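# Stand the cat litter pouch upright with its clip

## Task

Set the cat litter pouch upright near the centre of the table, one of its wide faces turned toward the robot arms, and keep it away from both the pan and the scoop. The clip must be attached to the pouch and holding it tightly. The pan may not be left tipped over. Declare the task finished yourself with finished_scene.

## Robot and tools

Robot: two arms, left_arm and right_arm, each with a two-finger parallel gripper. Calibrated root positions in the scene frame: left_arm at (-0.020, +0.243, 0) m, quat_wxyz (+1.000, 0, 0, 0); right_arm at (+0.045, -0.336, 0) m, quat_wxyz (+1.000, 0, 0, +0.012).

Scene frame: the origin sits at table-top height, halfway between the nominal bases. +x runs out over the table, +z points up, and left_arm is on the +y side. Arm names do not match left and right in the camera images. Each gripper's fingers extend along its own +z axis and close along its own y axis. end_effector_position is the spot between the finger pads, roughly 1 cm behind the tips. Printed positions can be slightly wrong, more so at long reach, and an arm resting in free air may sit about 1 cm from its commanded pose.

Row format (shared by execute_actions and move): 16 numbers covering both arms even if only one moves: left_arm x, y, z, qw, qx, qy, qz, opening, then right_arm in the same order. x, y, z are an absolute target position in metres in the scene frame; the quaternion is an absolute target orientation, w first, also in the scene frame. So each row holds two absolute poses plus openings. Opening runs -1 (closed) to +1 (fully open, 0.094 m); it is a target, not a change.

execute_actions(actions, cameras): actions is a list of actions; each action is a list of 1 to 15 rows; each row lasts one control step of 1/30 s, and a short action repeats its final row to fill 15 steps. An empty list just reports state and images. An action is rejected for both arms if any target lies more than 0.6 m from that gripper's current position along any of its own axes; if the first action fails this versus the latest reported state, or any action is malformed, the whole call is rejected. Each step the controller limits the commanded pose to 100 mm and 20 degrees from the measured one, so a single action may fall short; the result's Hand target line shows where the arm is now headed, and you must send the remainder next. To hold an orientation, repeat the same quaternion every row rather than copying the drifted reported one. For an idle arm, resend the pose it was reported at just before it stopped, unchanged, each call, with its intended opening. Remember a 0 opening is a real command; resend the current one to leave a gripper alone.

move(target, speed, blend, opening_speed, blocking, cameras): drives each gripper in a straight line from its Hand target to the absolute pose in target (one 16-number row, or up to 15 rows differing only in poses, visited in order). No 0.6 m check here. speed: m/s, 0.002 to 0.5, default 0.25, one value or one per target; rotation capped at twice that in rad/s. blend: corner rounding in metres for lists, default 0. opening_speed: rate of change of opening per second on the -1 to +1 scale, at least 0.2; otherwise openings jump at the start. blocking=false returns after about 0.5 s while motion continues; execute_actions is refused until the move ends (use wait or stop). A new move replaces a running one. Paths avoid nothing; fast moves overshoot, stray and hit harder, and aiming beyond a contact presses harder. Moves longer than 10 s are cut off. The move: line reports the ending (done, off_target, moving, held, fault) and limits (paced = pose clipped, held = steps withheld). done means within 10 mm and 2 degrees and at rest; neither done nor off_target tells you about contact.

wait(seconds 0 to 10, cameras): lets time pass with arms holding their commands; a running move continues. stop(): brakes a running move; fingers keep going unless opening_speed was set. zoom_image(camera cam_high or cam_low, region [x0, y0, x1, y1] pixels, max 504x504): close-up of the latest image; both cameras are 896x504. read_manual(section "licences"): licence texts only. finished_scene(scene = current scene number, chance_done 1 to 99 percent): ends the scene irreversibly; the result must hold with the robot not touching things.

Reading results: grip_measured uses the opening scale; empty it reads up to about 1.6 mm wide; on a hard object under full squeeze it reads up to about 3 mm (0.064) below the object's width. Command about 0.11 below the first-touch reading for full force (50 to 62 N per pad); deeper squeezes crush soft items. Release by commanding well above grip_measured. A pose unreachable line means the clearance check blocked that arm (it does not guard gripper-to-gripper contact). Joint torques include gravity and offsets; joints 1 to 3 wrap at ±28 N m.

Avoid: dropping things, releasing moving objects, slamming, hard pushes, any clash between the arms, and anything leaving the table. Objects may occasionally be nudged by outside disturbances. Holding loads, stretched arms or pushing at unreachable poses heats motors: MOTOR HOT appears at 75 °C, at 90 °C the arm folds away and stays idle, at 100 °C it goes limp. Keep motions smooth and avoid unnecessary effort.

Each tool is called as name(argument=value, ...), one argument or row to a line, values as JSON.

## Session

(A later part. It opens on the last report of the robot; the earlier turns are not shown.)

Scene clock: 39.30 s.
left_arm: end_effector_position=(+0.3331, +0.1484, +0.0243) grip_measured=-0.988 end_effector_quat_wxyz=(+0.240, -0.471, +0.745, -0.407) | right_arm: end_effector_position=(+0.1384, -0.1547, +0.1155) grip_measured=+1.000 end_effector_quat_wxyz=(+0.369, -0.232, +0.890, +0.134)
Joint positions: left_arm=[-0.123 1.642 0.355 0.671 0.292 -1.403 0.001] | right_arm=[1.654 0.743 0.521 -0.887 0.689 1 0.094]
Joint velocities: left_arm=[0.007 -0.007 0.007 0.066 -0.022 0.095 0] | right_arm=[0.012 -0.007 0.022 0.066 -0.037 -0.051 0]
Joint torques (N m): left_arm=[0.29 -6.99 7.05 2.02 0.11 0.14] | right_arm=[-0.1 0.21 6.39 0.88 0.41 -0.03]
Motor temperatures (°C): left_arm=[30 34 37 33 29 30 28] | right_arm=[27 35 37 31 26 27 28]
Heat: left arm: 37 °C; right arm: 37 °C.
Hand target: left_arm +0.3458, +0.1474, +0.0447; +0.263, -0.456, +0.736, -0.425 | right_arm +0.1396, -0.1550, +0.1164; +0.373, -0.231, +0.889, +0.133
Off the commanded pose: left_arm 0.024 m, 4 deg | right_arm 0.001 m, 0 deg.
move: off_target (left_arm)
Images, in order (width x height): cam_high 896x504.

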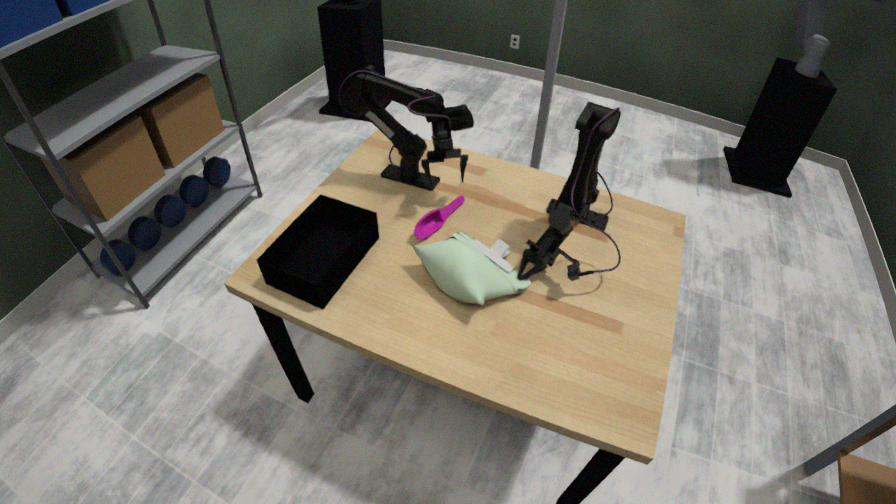

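move(
  target=[0.340, 0.1475, 0.075, 0.2636, -0.4565, 0.7361, -0.4251, -1.0, 0.1396, -0.1550, 0.1164, 0.373, -0.231, 0.889, 0.133, 1.0],
  speed=0.05,
  cameras=["cam_high"],
)

zoom_image(
  camera="cam_high",
  region=[490, 245, 550, 305],
)

Scene clock: 40.93 s.
left_arm: end_effector_position=(+0.3294, +0.1488, +0.0520) grip_measured=-0.988 end_effector_quat_wxyz=(+0.241, -0.471, +0.744, -0.408) | right_arm: end_effector_position=(+0.1384, -0.1547, +0.1155) grip_measured=+1.000 end_effector_quat_wxyz=(+0.369, -0.232, +0.890, +0.134)
Joint positions: left_arm=[-0.124 1.479 0.382 0.484 0.29 -1.403 0.001] | right_arm=[1.654 0.743 0.521 -0.887 0.689 1 0.094]
Joint velocities: left_arm=[-0.002 -0.007 0.007 -0.022 0.066 -0.037 0] | right_arm=[0.002 -0.007 -0.002 -0.022 -0.022 0.022 0]
Joint torques (N m): left_arm=[0.17 -7.24 8.06 1.83 0.11 0.08] | right_arm=[-0.09 0.18 6.53 0.93 0.41 -0.01]
Motor temperatures (°C): left_arm=[30 34 37 34 29 30 28] | right_arm=[27 35 37 31 26 27 28]
Heat: left arm: 37 °C; right arm: 37 °C.
Hand target: left_arm +0.3404, +0.1475, +0.0747; +0.264, -0.456, +0.736, -0.425 | right_arm +0.1396, -0.1550, +0.1164; +0.373, -0.231, +0.889, +0.133
Off the commanded pose: left_arm 0.025 m, 4 deg | right_arm 0.001 m, 0 deg.
move: off_target (left_arm)
Images, in order (width x height): cam_high 896x504.

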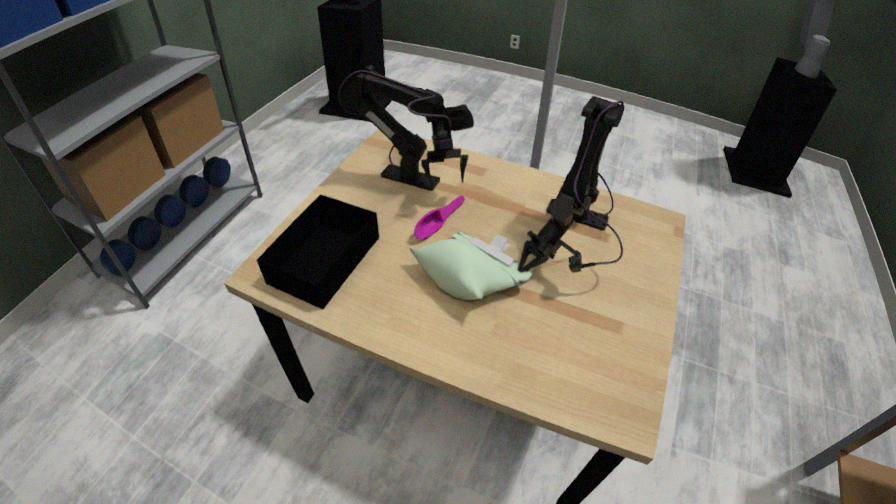

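Scaled by 8.400.

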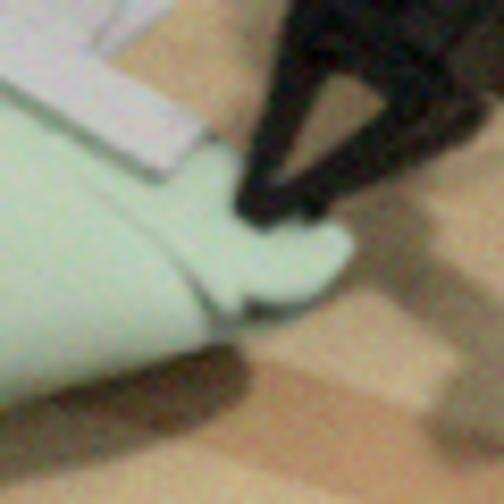

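wait(
  seconds=0.5,
)

zoom_image(
  camera="cam_low",
  region=[440, 150, 660, 290],
)

zoom_image(
  camera="cam_high",
  region=[390, 200, 570, 320],
)

Scene clock: 41.57 s.
left_arm: end_effector_position=(+0.3294, +0.1488, +0.0519) grip_measured=-0.988 end_effector_quat_wxyz=(+0.240, -0.471, +0.744, -0.408) | right_arm: end_effector_position=(+0.1384, -0.1547, +0.1155) grip_measured=+1.000 end_effector_quat_wxyz=(+0.369, -0.232, +0.890, +0.134)
Joint positions: left_arm=[-0.124 1.479 0.382 0.483 0.29 -1.403 0.001] | right_arm=[1.654 0.743 0.521 -0.887 0.689 1 0.094]
Joint velocities: left_arm=[-0.007 0.012 -0.007 -0.051 0.066 0.081 0] | right_arm=[0.002 -0.002 0.002 -0.022 0.022 0.022 0]
Joint torques (N m): left_arm=[0.06 -6.91 7.97 1.84 0.08 0.08] | right_arm=[-0.23 -0.03 6.56 0.96 0.44 -0.04]
Motor temperatures (°C): left_arm=[30 34 37 34 29 30 28] | right_arm=[27 35 37 31 26 27 28]
Heat: left arm: 37 °C; right arm: 37 °C.
Hand target: left_arm +0.3403, +0.1475, +0.0747; +0.264, -0.456, +0.736, -0.425 | right_arm +0.1396, -0.1550, +0.1164; +0.373, -0.231, +0.889, +0.133
Tool commands: left_gripper/opening=-1.0 right_gripper/opening=+1.0
Off the commanded pose: left_arm 0.025 m, 4 deg | right_arm 0.001 m, 0 deg.
wait: 0.50 s; at rest by 0.03 s

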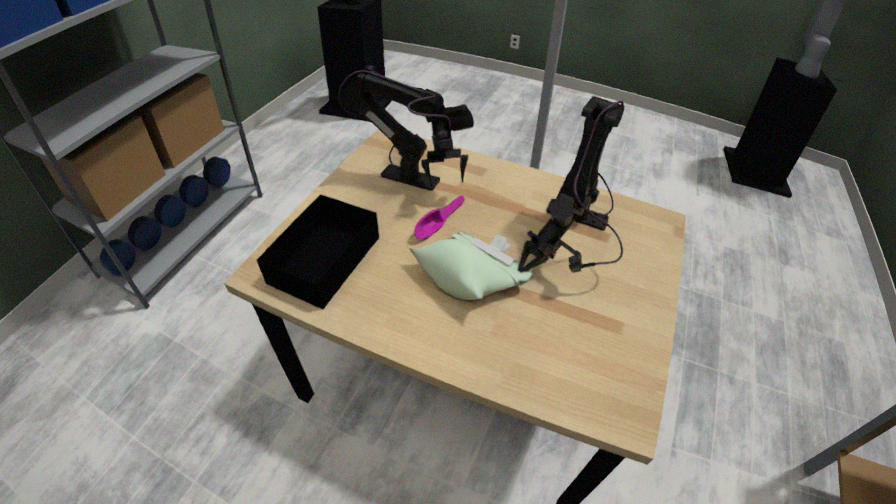

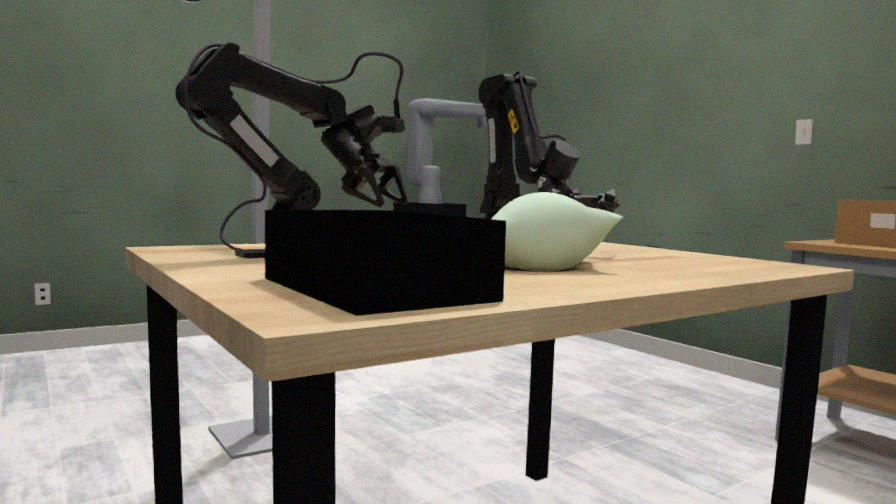

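Scaled by 2.291.

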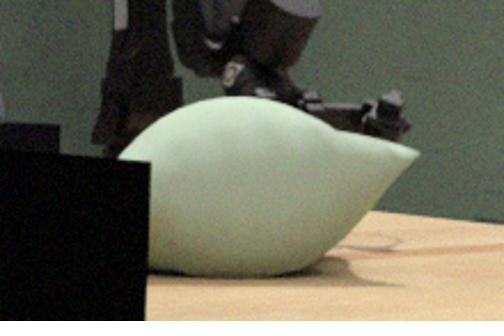

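Scaled by 2.800.

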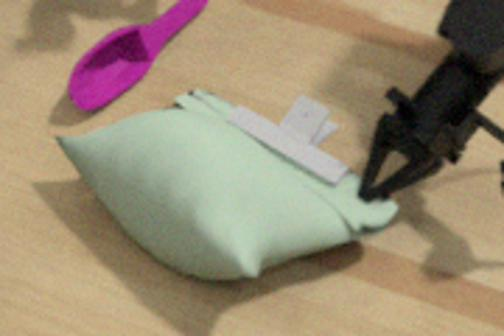

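move(
  target=[0.325, 0.149, 0.115, 0.2140, -0.5166, 0.7659, -0.3173, -1.0, 0.1396, -0.1550, 0.1164, 0.373, -0.231, 0.889, 0.133, 1.0],
  speed=0.06,
)

zoom_image(
  camera="cam_high",
  region=[390, 190, 570, 320],
)

zoom_image(
  camera="cam_low",
  region=[440, 130, 660, 290],
)

Scene clock: 47.73 s.
left_arm: end_effector_position=(+0.3138, +0.1512, +0.0854) grip_measured=-0.988 end_effector_quat_wxyz=(+0.190, -0.526, +0.776, -0.291) | right_arm: end_effector_position=(+0.1384, -0.1547, +0.1155) grip_measured=+1.000 end_effector_quat_wxyz=(+0.369, -0.232, +0.890, +0.134)
Joint positions: left_arm=[-0.206 1.319 0.672 -0.222 0.125 -1.444 0.001] | right_arm=[1.654 0.743 0.521 -0.887 0.689 1 0.094]
Joint velocities: left_arm=[-0.012 -0.002 -0.012 -0.051 0.037 -0.007 0] | right_arm=[-0.012 -0.002 -0.002 0.051 0.007 0.022 0]
Joint torques (N m): left_arm=[-0.09 -7.28 10.52 1.53 0 -0.04] | right_arm=[-0.24 0.32 6.52 0.95 0.42 -0.05]
Motor temperatures (°C): left_arm=[30 35 39 34 29 30 28] | right_arm=[27 35 37 31 26 27 28]
Heat: left arm: 39 °C; right arm: 37 °C.
Hand target: left_arm +0.3247, +0.1492, +0.1148; +0.216, -0.518, +0.765, -0.317 | right_arm +0.1396, -0.1550, +0.1164; +0.373, -0.231, +0.889, +0.133
Off the commanded pose: left_arm 0.032 m, 4 deg | right_arm 0.001 m, 0 deg.
move: off_target (left_arm)

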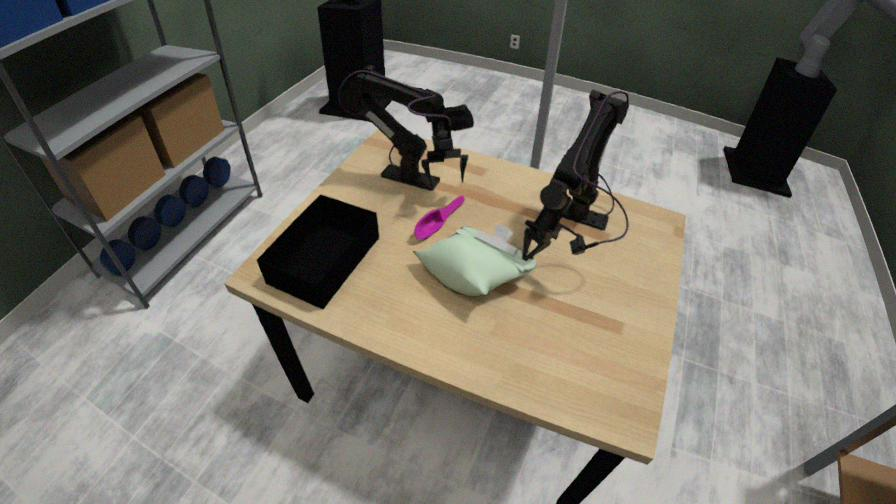

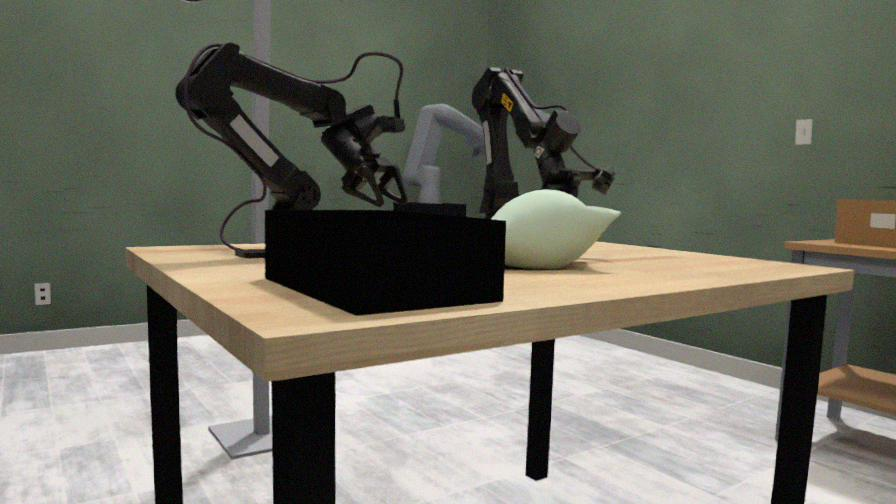

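Scaled by 2.800.

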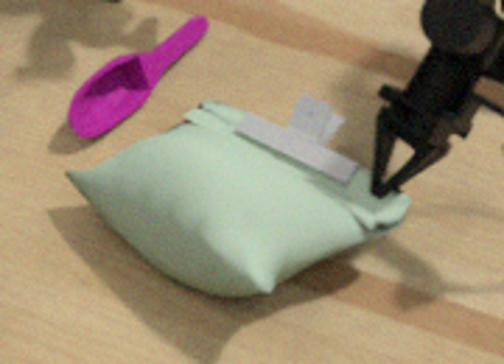

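Scaled by 2.291.

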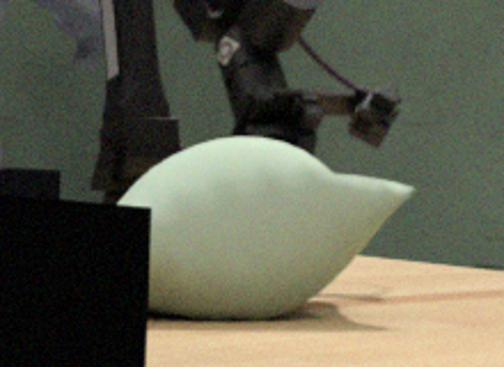

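move(
  target=[0.297, 0.146, 0.157, 0.1576, -0.5880, 0.7663, -0.2053, -1.0, 0.1396, -0.1550, 0.1164, 0.373, -0.231, 0.889, 0.133, 1.0],
  speed=0.06,
)

zoom_image(
  camera="cam_high",
  region=[390, 190, 570, 320],
)

zoom_image(
  camera="cam_low",
  region=[440, 130, 660, 290],
)

Scene clock: 50.90 s.
left_arm: end_effector_position=(+0.2920, +0.1480, +0.1404) grip_measured=-0.988 end_effector_quat_wxyz=(+0.149, -0.590, +0.770, -0.193) | right_arm: end_effector_position=(+0.1384, -0.1547, +0.1155) grip_measured=+1.000 end_effector_quat_wxyz=(+0.369, -0.232, +0.890, +0.134)
Joint positions: left_arm=[-0.311 1.329 1.027 -0.777 -0.025 -1.613 0.001] | right_arm=[1.654 0.743 0.521 -0.887 0.689 1 0.094]
Joint velocities: left_arm=[0.022 -0.012 0.017 0.081 -0.051 0.007 0] | right_arm=[-0.017 -0.007 0.017 0.007 -0.007 -0.037 0]
Joint torques (N m): left_arm=[-0.23 -4.56 11.12 1.09 -0.11 -0.09] | right_arm=[-0.25 0.12 6.48 0.91 0.41 -0.08]
Motor temperatures (°C): left_arm=[30 35 40 34 29 30 28] | right_arm=[27 35 37 32 27 27 28]
Heat: left arm: 40 °C; right arm: 37 °C.
Hand target: left_arm +0.2972, +0.1464, +0.1573; +0.160, -0.589, +0.765, -0.204 | right_arm +0.1396, -0.1550, +0.1164; +0.373, -0.231, +0.889, +0.133
Off the commanded pose: left_arm 0.017 m, 2 deg | right_arm 0.001 m, 0 deg.
move: off_target (left_arm)

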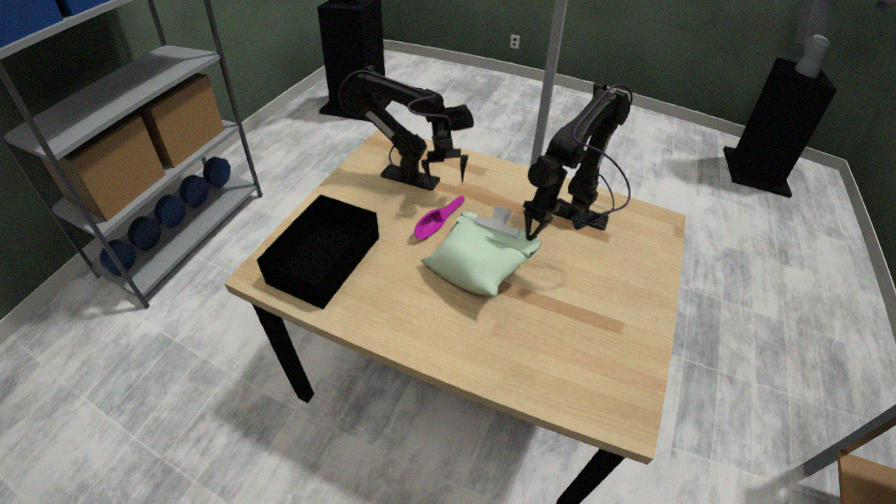

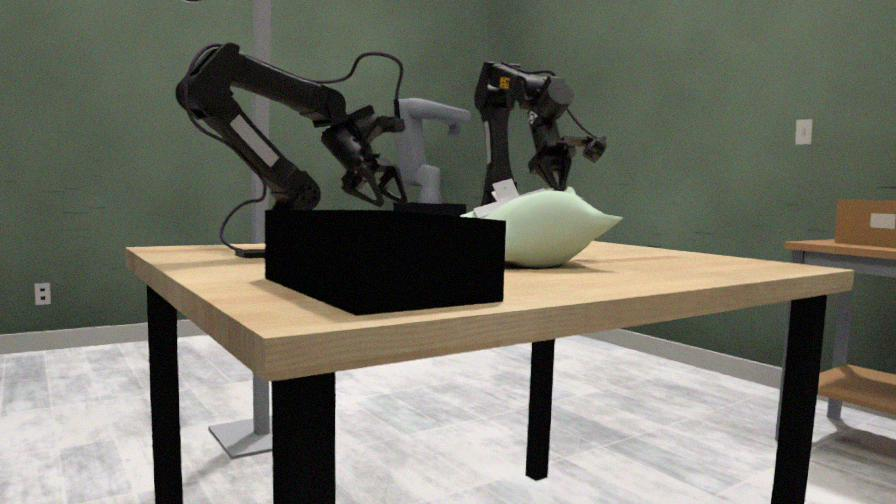

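Scaled by 2.800.

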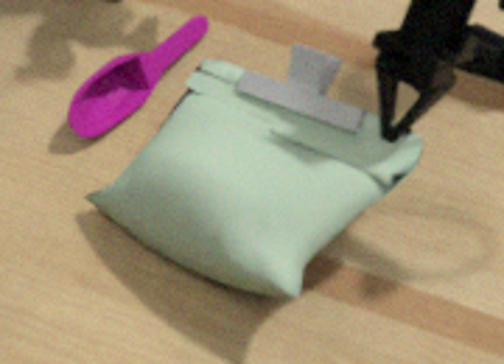

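Scaled by 2.291.

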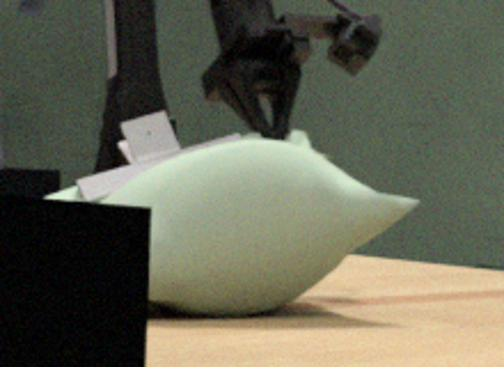

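move(
  target=[
    [0.297, 0.146, 0.157, 0.1576, -0.5880, 0.7663, -0.2053, -1.0, 0.117, -0.132, 0.10, 0.0, 0.1951, 0.9808, 0.0, 0.3],
  ],
  speed=0.2,
)

zoom_image(
  camera="cam_high",
  region=[400, 140, 540, 260],
)

Scene clock: 56.80 s.
left_arm: end_effector_position=(+0.2919, +0.1480, +0.1403) grip_measured=-0.988 end_effector_quat_wxyz=(+0.149, -0.590, +0.770, -0.193) | right_arm: end_effector_position=(+0.1164, -0.1317, +0.0941) grip_measured=+0.302 end_effector_quat_wxyz=(+0.002, +0.192, +0.981, +0.004)
Joint positions: left_arm=[-0.311 1.329 1.027 -0.777 -0.025 -1.613 0.001] | right_arm=[1.207 1.359 0.983 -1.187 0.002 1.618 0.061]
Joint velocities: left_arm=[0.002 0.002 -0.007 0.022 0.081 -0.066 0] | right_arm=[0.007 -0.007 -0.002 0.037 -0.066 -0.007 0]
Joint torques (N m): left_arm=[-0.31 -4.67 10.71 1.08 0.01 0.03] | right_arm=[-0.87 -3.34 7.97 -0.02 -0.03 0.09]
Motor temperatures (°C): left_arm=[30 35 40 34 29 30 28] | right_arm=[27 35 37 31 26 27 28]
Heat: left arm: 40 °C; right arm: 37 °C.
Hand target: left_arm +0.2969, +0.1460, +0.1567; +0.158, -0.588, +0.767, -0.206 | right_arm +0.1190, -0.1300, +0.0995; +0.003, +0.199, +0.980, +0.003
Off the commanded pose: left_arm 0.018 m, 2 deg | right_arm 0.006 m, 1 deg.
move: off_target (left_arm)

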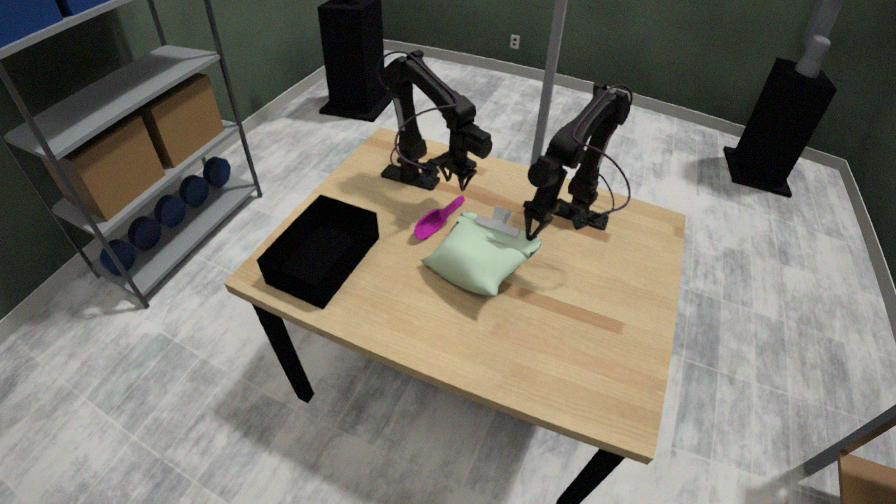

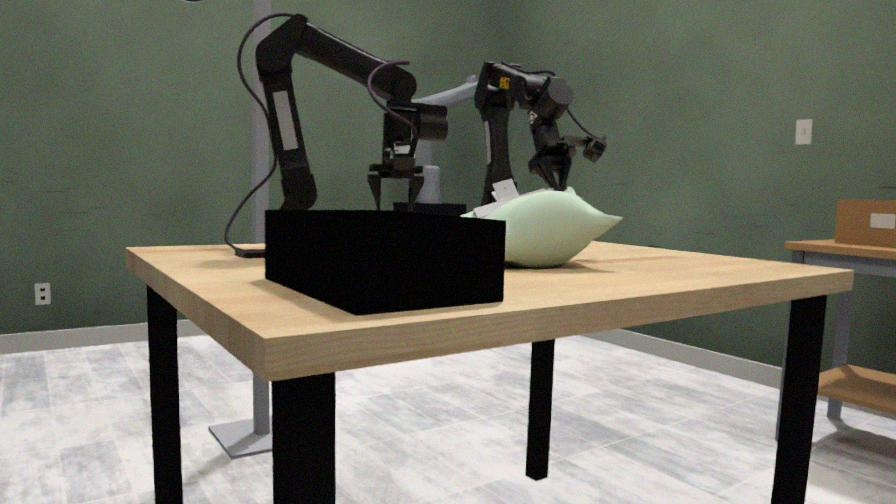

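Scaled by 3.600.

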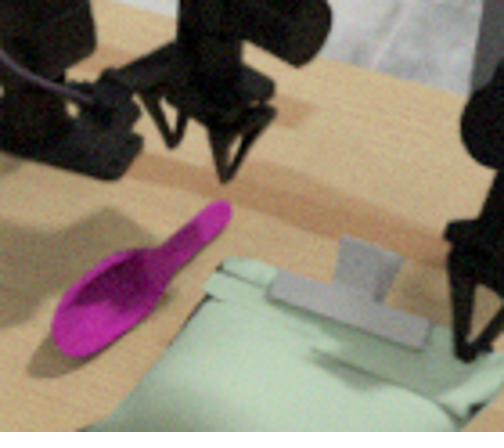

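move(
  target=[
    [0.297, 0.146, 0.157, 0.1576, -0.5880, 0.7663, -0.2053, -1.0, 0.117, -0.132, 0.021, 0.0, 0.1951, 0.9808, 0.0, 0.3],
  ],
  speed=0.12,
)

zoom_image(
  camera="cam_high",
  region=[400, 140, 540, 260],
)

Scene clock: 58.47 s.
left_arm: end_effector_position=(+0.2919, +0.1480, +0.1403) grip_measured=-0.988 end_effector_quat_wxyz=(+0.149, -0.590, +0.770, -0.193) | right_arm: end_effector_position=(+0.1173, -0.1263, +0.0260) grip_measured=+0.302 end_effector_quat_wxyz=(+0.000, +0.193, +0.981, +0.009)
Joint positions: left_arm=[-0.311 1.329 1.027 -0.777 -0.025 -1.613 0.001] | right_arm=[1.207 1.451 0.776 -0.877 -0.003 1.619 0.061]
Joint velocities: left_arm=[0.007 0.007 0.032 -0.037 -0.007 -0.095 0] | right_arm=[-0.007 -0.012 -0.012 -0.11 0.022 0.037 0.001]
Joint torques (N m): left_arm=[-0.12 -4.83 10.92 1.13 -0.03 0] | right_arm=[-0.66 -4 4.22 0.25 -0.01 0.02]
Motor temperatures (°C): left_arm=[30 35 40 34 29 30 29] | right_arm=[27 35 37 31 26 27 28]
Heat: left arm: 40 °C; right arm: 37 °C.
Hand target: left_arm +0.2969, +0.1460, +0.1567; +0.158, -0.588, +0.766, -0.206 | right_arm +0.1171, -0.1317, +0.0209; +0.000, +0.195, +0.981, +0.000
Off the commanded pose: left_arm 0.018 m, 2 deg | right_arm 0.008 m, 1 deg.
move: off_target (left_arm)

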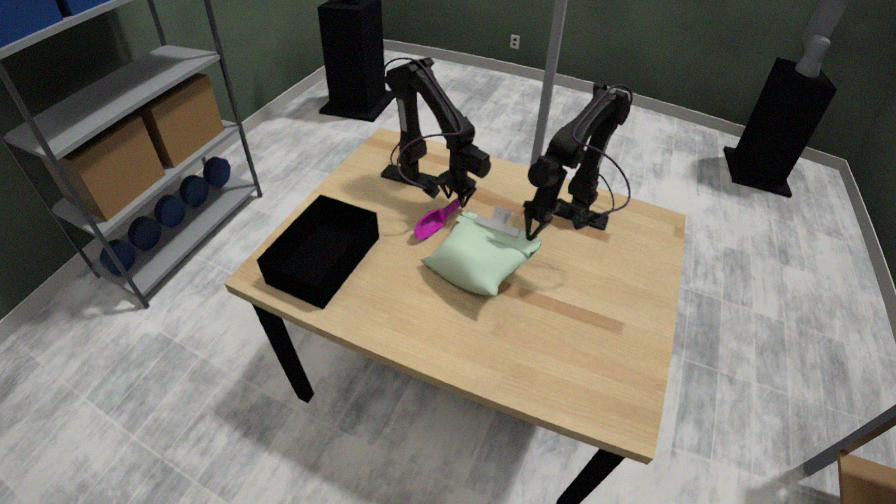

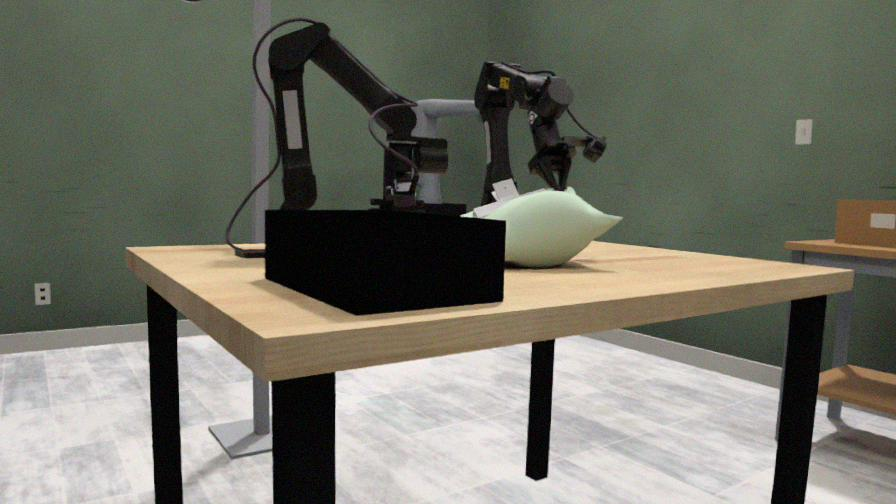

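Scaled by 3.600.

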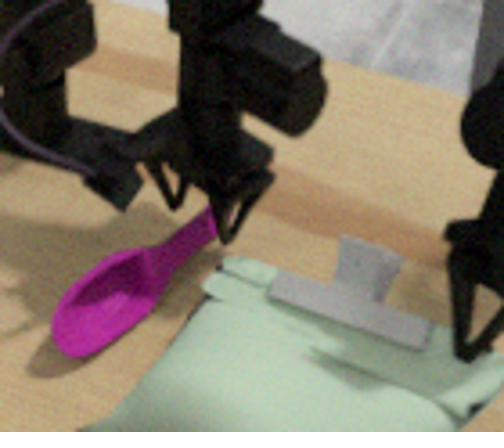

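move(
  target=[
    [0.297, 0.146, 0.157, 0.1576, -0.5880, 0.7663, -0.2053, -1.0, 0.120, -0.137, 0.009, 0.0, 0.1951, 0.9808, 0.0, 0.3],
  ],
  speed=0.08,
  cameras=["cam_high"],
)

zoom_image(
  camera="cam_high",
  region=[420, 160, 500, 230],
)

Scene clock: 59.67 s.
left_arm: end_effector_position=(+0.2919, +0.1480, +0.1403) grip_measured=-0.988 end_effector_quat_wxyz=(+0.149, -0.590, +0.770, -0.193) | right_arm: end_effector_position=(+0.1198, -0.1304, +0.0147) grip_measured=+0.302 end_effector_quat_wxyz=(+0.000, +0.194, +0.981, +0.011)
Joint positions: left_arm=[-0.311 1.329 1.027 -0.777 -0.025 -1.613 0.001] | right_arm=[1.19 1.458 0.732 -0.822 -0.003 1.605 0.061]
Joint velocities: left_arm=[-0.002 -0.002 -0.007 0.007 -0.037 -0.022 0] | right_arm=[0.007 0.002 -0.007 0.081 0.095 -0.007 0]
Joint torques (N m): left_arm=[0.02 -4.81 10.89 1.07 -0.05 -0.03] | right_arm=[-0.8 -3.7 3.97 0.23 0.04 -0.11]
Motor temperatures (°C): left_arm=[30 35 40 34 29 30 29] | right_arm=[27 35 37 31 26 27 28]
Heat: left arm: 40 °C; right arm: 37 °C.
Hand target: left_arm +0.2969, +0.1460, +0.1567; +0.158, -0.588, +0.766, -0.206 | right_arm +0.1198, -0.1370, +0.0090; +0.000, +0.195, +0.981, +0.000
Off the commanded pose: left_arm 0.018 m, 2 deg | right_arm 0.009 m, 1 deg.
move: off_target (left_arm)
Images, in order (width x height): cam_high 896x504.

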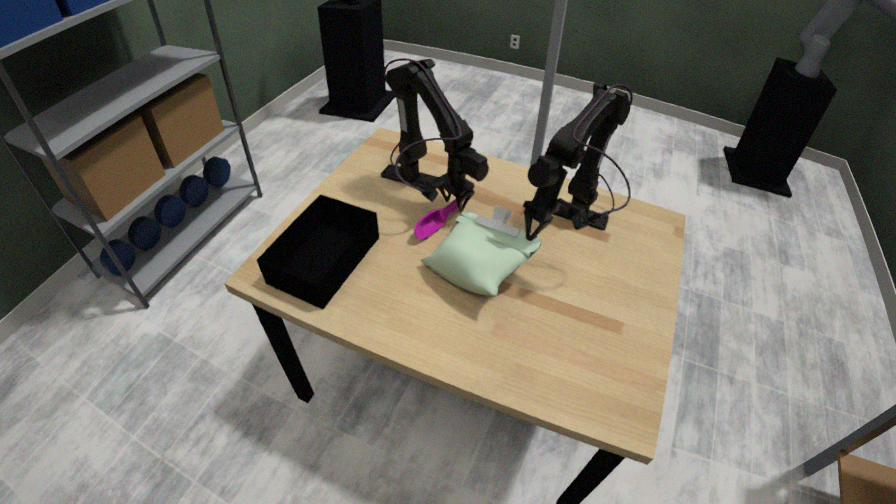

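Scaled by 6.300.

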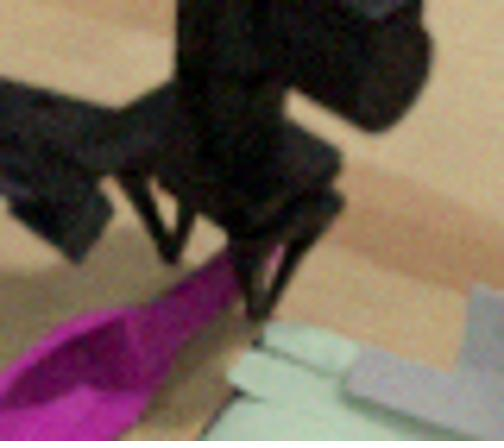

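move(
  target=[
    [0.297, 0.146, 0.157, 0.1576, -0.5880, 0.7663, -0.2053, -1.0, 0.120, -0.137, 0.009, 0.0, 0.1951, 0.9808, 0.0, -0.9],
  ],
  speed=0.08,
  opening_speed=1.0,
  cameras=["cam_high"],
)

zoom_image(
  camera="cam_high",
  region=[420, 160, 500, 230],
)

Scene clock: 61.20 s.
left_arm: end_effector_position=(+0.2919, +0.1480, +0.1403) grip_measured=-0.988 end_effector_quat_wxyz=(+0.149, -0.590, +0.770, -0.193) | right_arm: end_effector_position=(+0.1199, -0.1293, +0.0147) grip_measured=-0.748 end_effector_quat_wxyz=(+0.000, +0.193, +0.981, +0.013)
Joint positions: left_arm=[-0.311 1.329 1.027 -0.777 -0.025 -1.613 0.001] | right_arm=[1.19 1.458 0.732 -0.818 -0.005 1.602 0.012]
Joint velocities: left_arm=[-0.012 -0.007 -0.012 -0.066 -0.022 -0.007 -0.001] | right_arm=[0.012 -0.012 -0.027 -0.007 -0.007 -0.022 0]
Joint torques (N m): left_arm=[0.05 -4.86 10.88 1.13 -0.02 -0.05] | right_arm=[-0.8 -3.44 4.19 0.22 0 -0.08]
Motor temperatures (°C): left_arm=[30 35 40 34 29 30 29] | right_arm=[27 35 37 31 26 27 28]
Heat: left arm: 40 °C; right arm: 37 °C.
Hand target: left_arm +0.2969, +0.1460, +0.1567; +0.158, -0.588, +0.766, -0.206 | right_arm +0.1198, -0.1370, +0.0091; +0.000, +0.195, +0.981, +0.000
Off the commanded pose: left_arm 0.018 m, 2 deg | right_arm 0.010 m, 2 deg.
move: off_target (left_arm)
Images, in order (width x height): cam_high 896x504.

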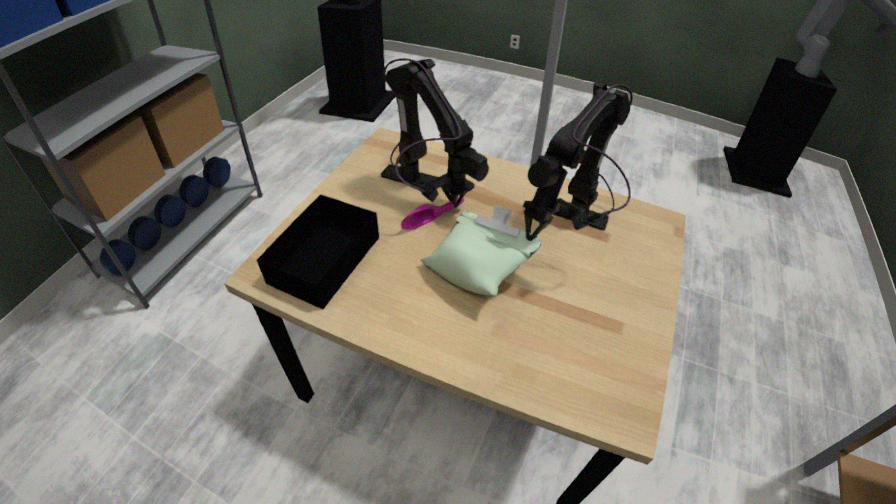

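Scaled by 6.300.

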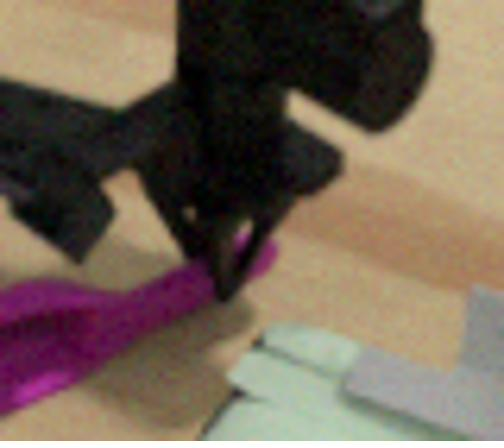

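execute_actions(
  actions=[],
)

Scene clock: 61.67 s.
left_arm: end_effector_position=(+0.2919, +0.1480, +0.1403) grip_measured=-0.988 end_effector_quat_wxyz=(+0.149, -0.590, +0.770, -0.193) | right_arm: end_effector_position=(+0.1199, -0.1293, +0.0147) grip_measured=-0.748 end_effector_quat_wxyz=(+0.000, +0.193, +0.981, +0.013)
Joint positions: left_arm=[-0.311 1.329 1.027 -0.777 -0.025 -1.613 0.001] | right_arm=[1.19 1.458 0.732 -0.818 -0.005 1.602 0.012]
Joint velocities: left_arm=[0.002 -0.002 0.002 -0.051 -0.007 0.051 -0.001] | right_arm=[-0.007 -0.012 -0.002 -0.022 -0.051 -0.037 0]
Joint torques (N m): left_arm=[-0.21 -4.68 10.82 1.15 -0.02 0.01] | right_arm=[-0.88 -3.45 4 0.17 0 -0.07]
Motor temperatures (°C): left_arm=[30 35 40 34 29 30 29] | right_arm=[27 35 37 31 26 27 28]
Heat: left arm: 40 °C; right arm: 37 °C.
Hand target: left_arm +0.2969, +0.1460, +0.1567; +0.158, -0.588, +0.766, -0.206 | right_arm +0.1198, -0.1370, +0.0091; +0.000, +0.195, +0.981, +0.000
Tool commands: left_gripper/opening=-1.0 right_gripper/opening=-0.9
Off the commanded pose: left_arm 0.018 m, 2 deg | right_arm 0.010 m, 2 deg.

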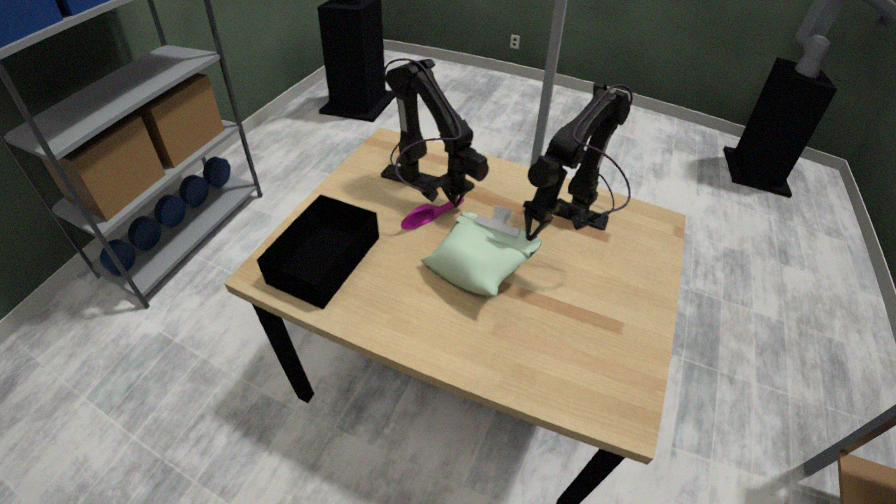

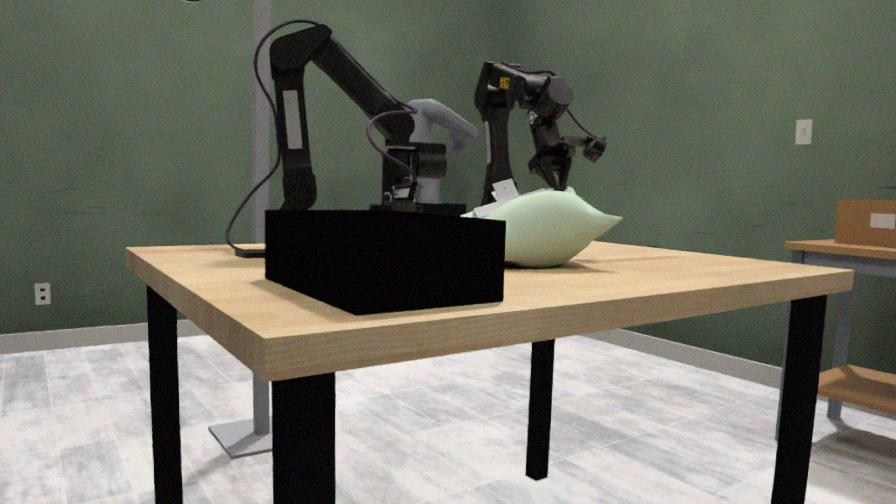

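zoom_image(
  camera="cam_high",
  region=[390, 160, 590, 310],
)

zoom_image(
  camera="cam_low",
  region=[430, 130, 650, 290],
)

Scaled by 2.520.

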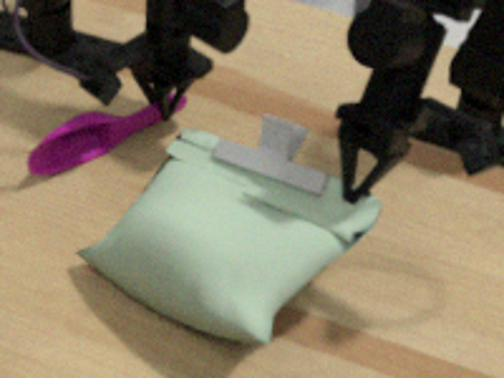

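Scaled by 2.291.

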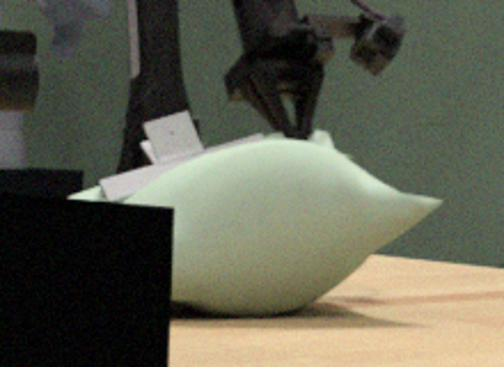

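move(
  target=[0.297, 0.146, 0.157, 0.1576, -0.5880, 0.7663, -0.2053, -1.0, 0.120, -0.137, 0.10, 0, 0.1951, 0.9808, 0, -0.9],
  speed=0.1,
)

Scene clock: 67.80 s.
left_arm: end_effector_position=(+0.2919, +0.1480, +0.1403) grip_measured=-0.988 end_effector_quat_wxyz=(+0.149, -0.590, +0.770, -0.193) | right_arm: end_effector_position=(+0.1156, -0.1383, +0.0906) grip_measured=-0.748 end_effector_quat_wxyz=(-0.006, +0.193, +0.981, -0.008)
Joint positions: left_arm=[-0.311 1.329 1.027 -0.777 -0.025 -1.613 0.001] | right_arm=[1.19 1.362 0.971 -1.198 -0.01 1.602 0.012]
Joint velocities: left_arm=[-0.017 0.002 0.012 -0.095 0.022 -0.007 0.001] | right_arm=[-0.012 0.002 0.017 0.051 -0.037 -0.037 0.001]
Joint torques (N m): left_arm=[-0.06 -4.86 10.92 1.09 -0.03 0.01] | right_arm=[-0.73 -5.03 8.14 -0.09 0.09 -0.05]
Motor temperatures (°C): left_arm=[30 35 40 33 29 30 29] | right_arm=[27 36 36 31 26 27 28]
Heat: left arm: 40 °C; right arm: 36 °C.
Hand target: left_arm +0.2969, +0.1460, +0.1567; +0.158, -0.588, +0.766, -0.206 | right_arm +0.1196, -0.1376, +0.0999; +0.000, +0.195, +0.981, +0.000
Off the commanded pose: left_arm 0.018 m, 2 deg | right_arm 0.010 m, 1 deg.
move: off_target (left_arm)

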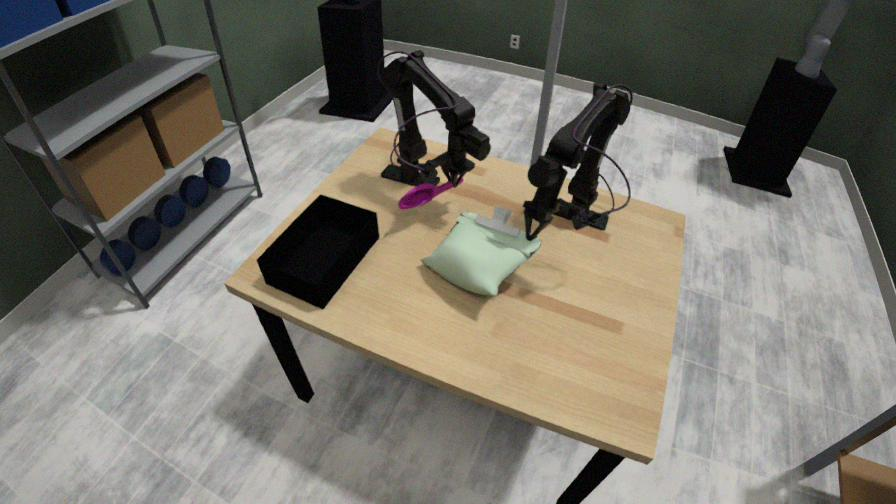

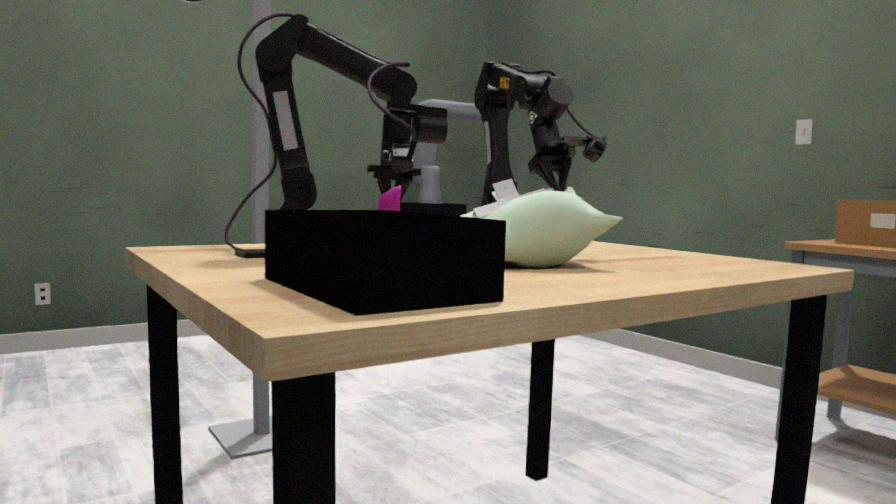

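move(
  target=[0.297, 0.146, 0.157, 0.1576, -0.5880, 0.7663, -0.2053, -1.0, -0.06, -0.13, 0.10, 0, -0.1089, 0.9941, 0, -0.9],
  speed=0.15,
)

Scene clock: 70.40 s.
left_arm: end_effector_position=(+0.2919, +0.1480, +0.1403) grip_measured=-0.988 end_effector_quat_wxyz=(+0.149, -0.590, +0.770, -0.193) | right_arm: end_effector_position=(-0.0617, -0.1361, +0.0947) grip_measured=-0.748 end_effector_quat_wxyz=(-0.009, -0.110, +0.994, -0.015)
Joint positions: left_arm=[-0.311 1.329 1.027 -0.777 -0.025 -1.613 0.001] | right_arm=[2.011 1.428 1.041 -1.205 -0.027 1.814 0.012]
Joint velocities: left_arm=[-0.027 0.027 0.017 0.007 -0.022 0.022 0] | right_arm=[-0.002 -0.012 -0.017 -0.022 -0.051 -0.007 0]
Joint torques (N m): left_arm=[0.16 -4.67 11.02 1.09 -0.01 0.03] | right_arm=[0.38 -3.86 8.36 0.08 0.08 0.04]
Motor temperatures (°C): left_arm=[30 35 40 33 29 30 29] | right_arm=[27 36 36 30 26 27 29]
Heat: left arm: 40 °C; right arm: 36 °C.
Hand target: left_arm +0.2969, +0.1460, +0.1567; +0.158, -0.588, +0.766, -0.206 | right_arm -0.0639, -0.1299, +0.1000; -0.006, -0.109, +0.994, -0.006
Off the commanded pose: left_arm 0.018 m, 2 deg | right_arm 0.008 m, 2 deg.
move: off_target (left_arm)

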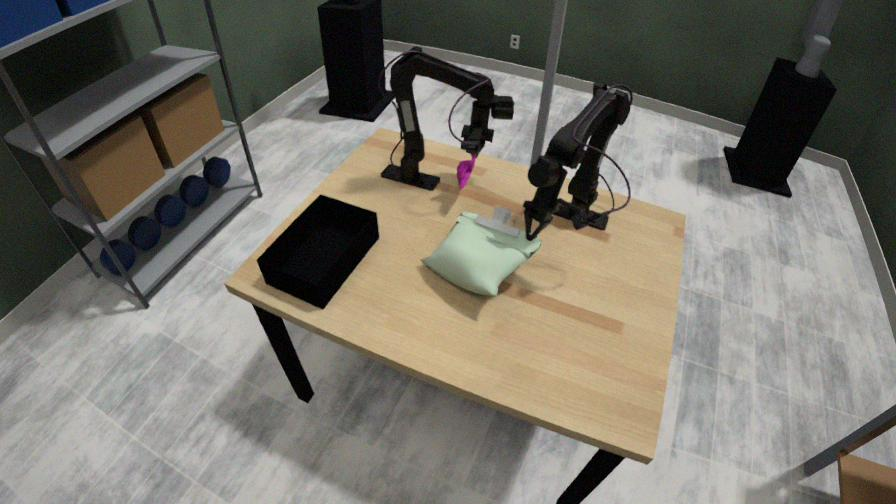

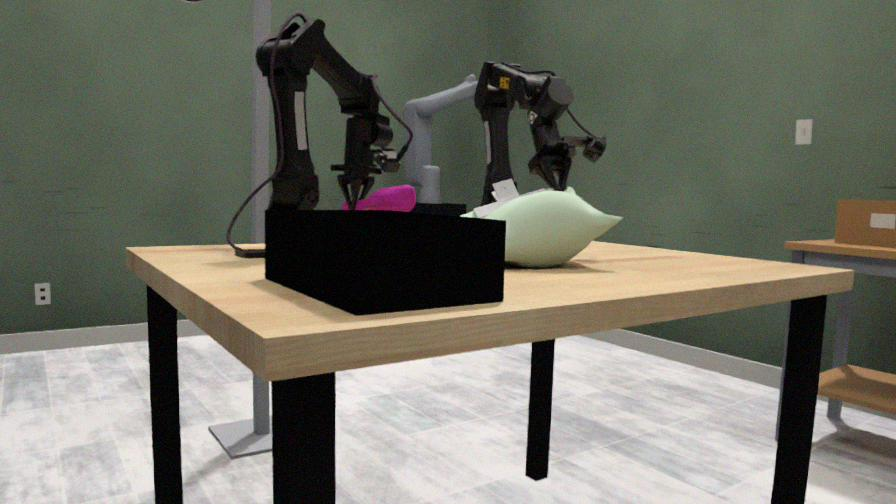

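zoom_image(
  camera="cam_high",
  region=[370, 90, 570, 240],
)

zoom_image(
  camera="cam_low",
  region=[300, 110, 500, 260],
)

Scaled by 2.520.

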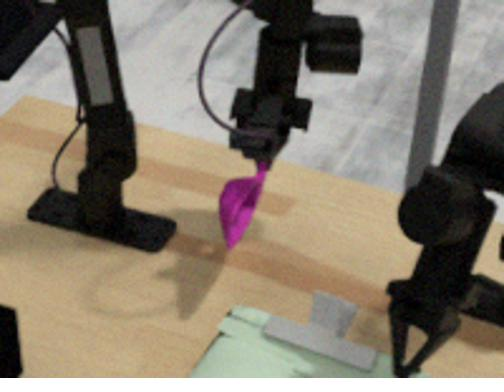

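Scaled by 2.520.

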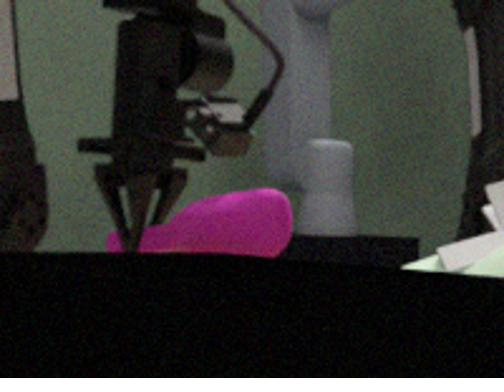

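move(
  target=[
    [0.297, 0.146, 0.157, 0.1576, -0.5880, 0.7663, -0.2053, -1.0, -0.085, -0.143, 0.10, 0, -0.1089, 0.9941, 0, -0.9],
    [0.297, 0.146, 0.157, 0.1576, -0.5880, 0.7663, -0.2053, -1.0, -0.085, -0.143, 0.025, 0, -0.1089, 0.9941, 0, -0.9],
  ],
  speed=[0.1, 0.06],
)

Scene clock: 73.13 s.
left_arm: end_effector_position=(+0.2919, +0.1480, +0.1403) grip_measured=-0.988 end_effector_quat_wxyz=(+0.149, -0.590, +0.770, -0.193) | right_arm: end_effector_position=(-0.0920, -0.1387, +0.0306) grip_measured=-0.748 end_effector_quat_wxyz=(-0.017, -0.110, +0.994, +0.006)
Joint positions: left_arm=[-0.311 1.329 1.027 -0.777 -0.025 -1.613 0.001] | right_arm=[2.131 1.509 0.847 -0.884 -0.025 1.935 0.012]
Joint velocities: left_arm=[-0.012 -0.022 0.002 0.095 -0.007 -0.022 0] | right_arm=[0.002 -0.017 -0.007 -0.007 0.037 0.007 -0.001]
Joint torques (N m): left_arm=[-0.25 -4.82 10.78 1.09 -0.03 -0.02] | right_arm=[0.36 -4.42 4.22 0.21 0.16 0.1]
Motor temperatures (°C): left_arm=[30 35 40 33 29 30 29] | right_arm=[27 36 36 30 26 27 29]
Heat: left arm: 40 °C; right arm: 36 °C.
Hand target: left_arm +0.2969, +0.1460, +0.1567; +0.158, -0.588, +0.766, -0.206 | right_arm -0.0857, -0.1430, +0.0250; -0.001, -0.109, +0.994, -0.001
Off the commanded pose: left_arm 0.018 m, 2 deg | right_arm 0.010 m, 2 deg.
move: off_target (left_arm)

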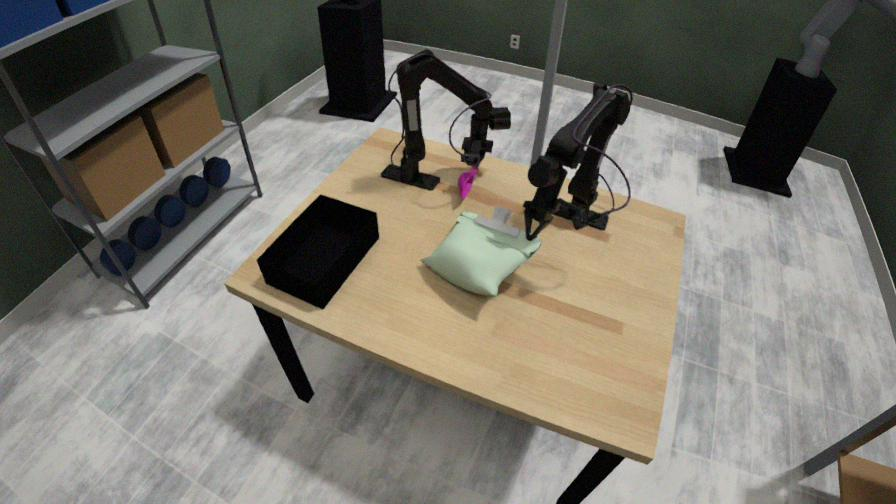

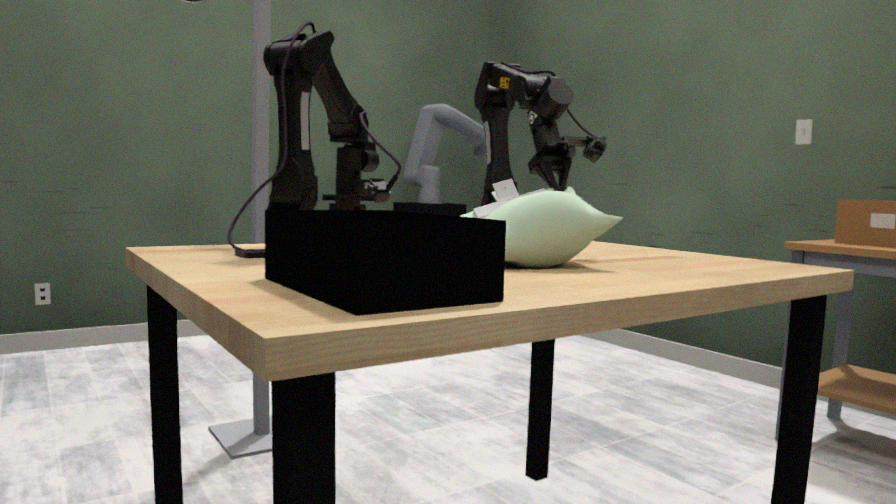

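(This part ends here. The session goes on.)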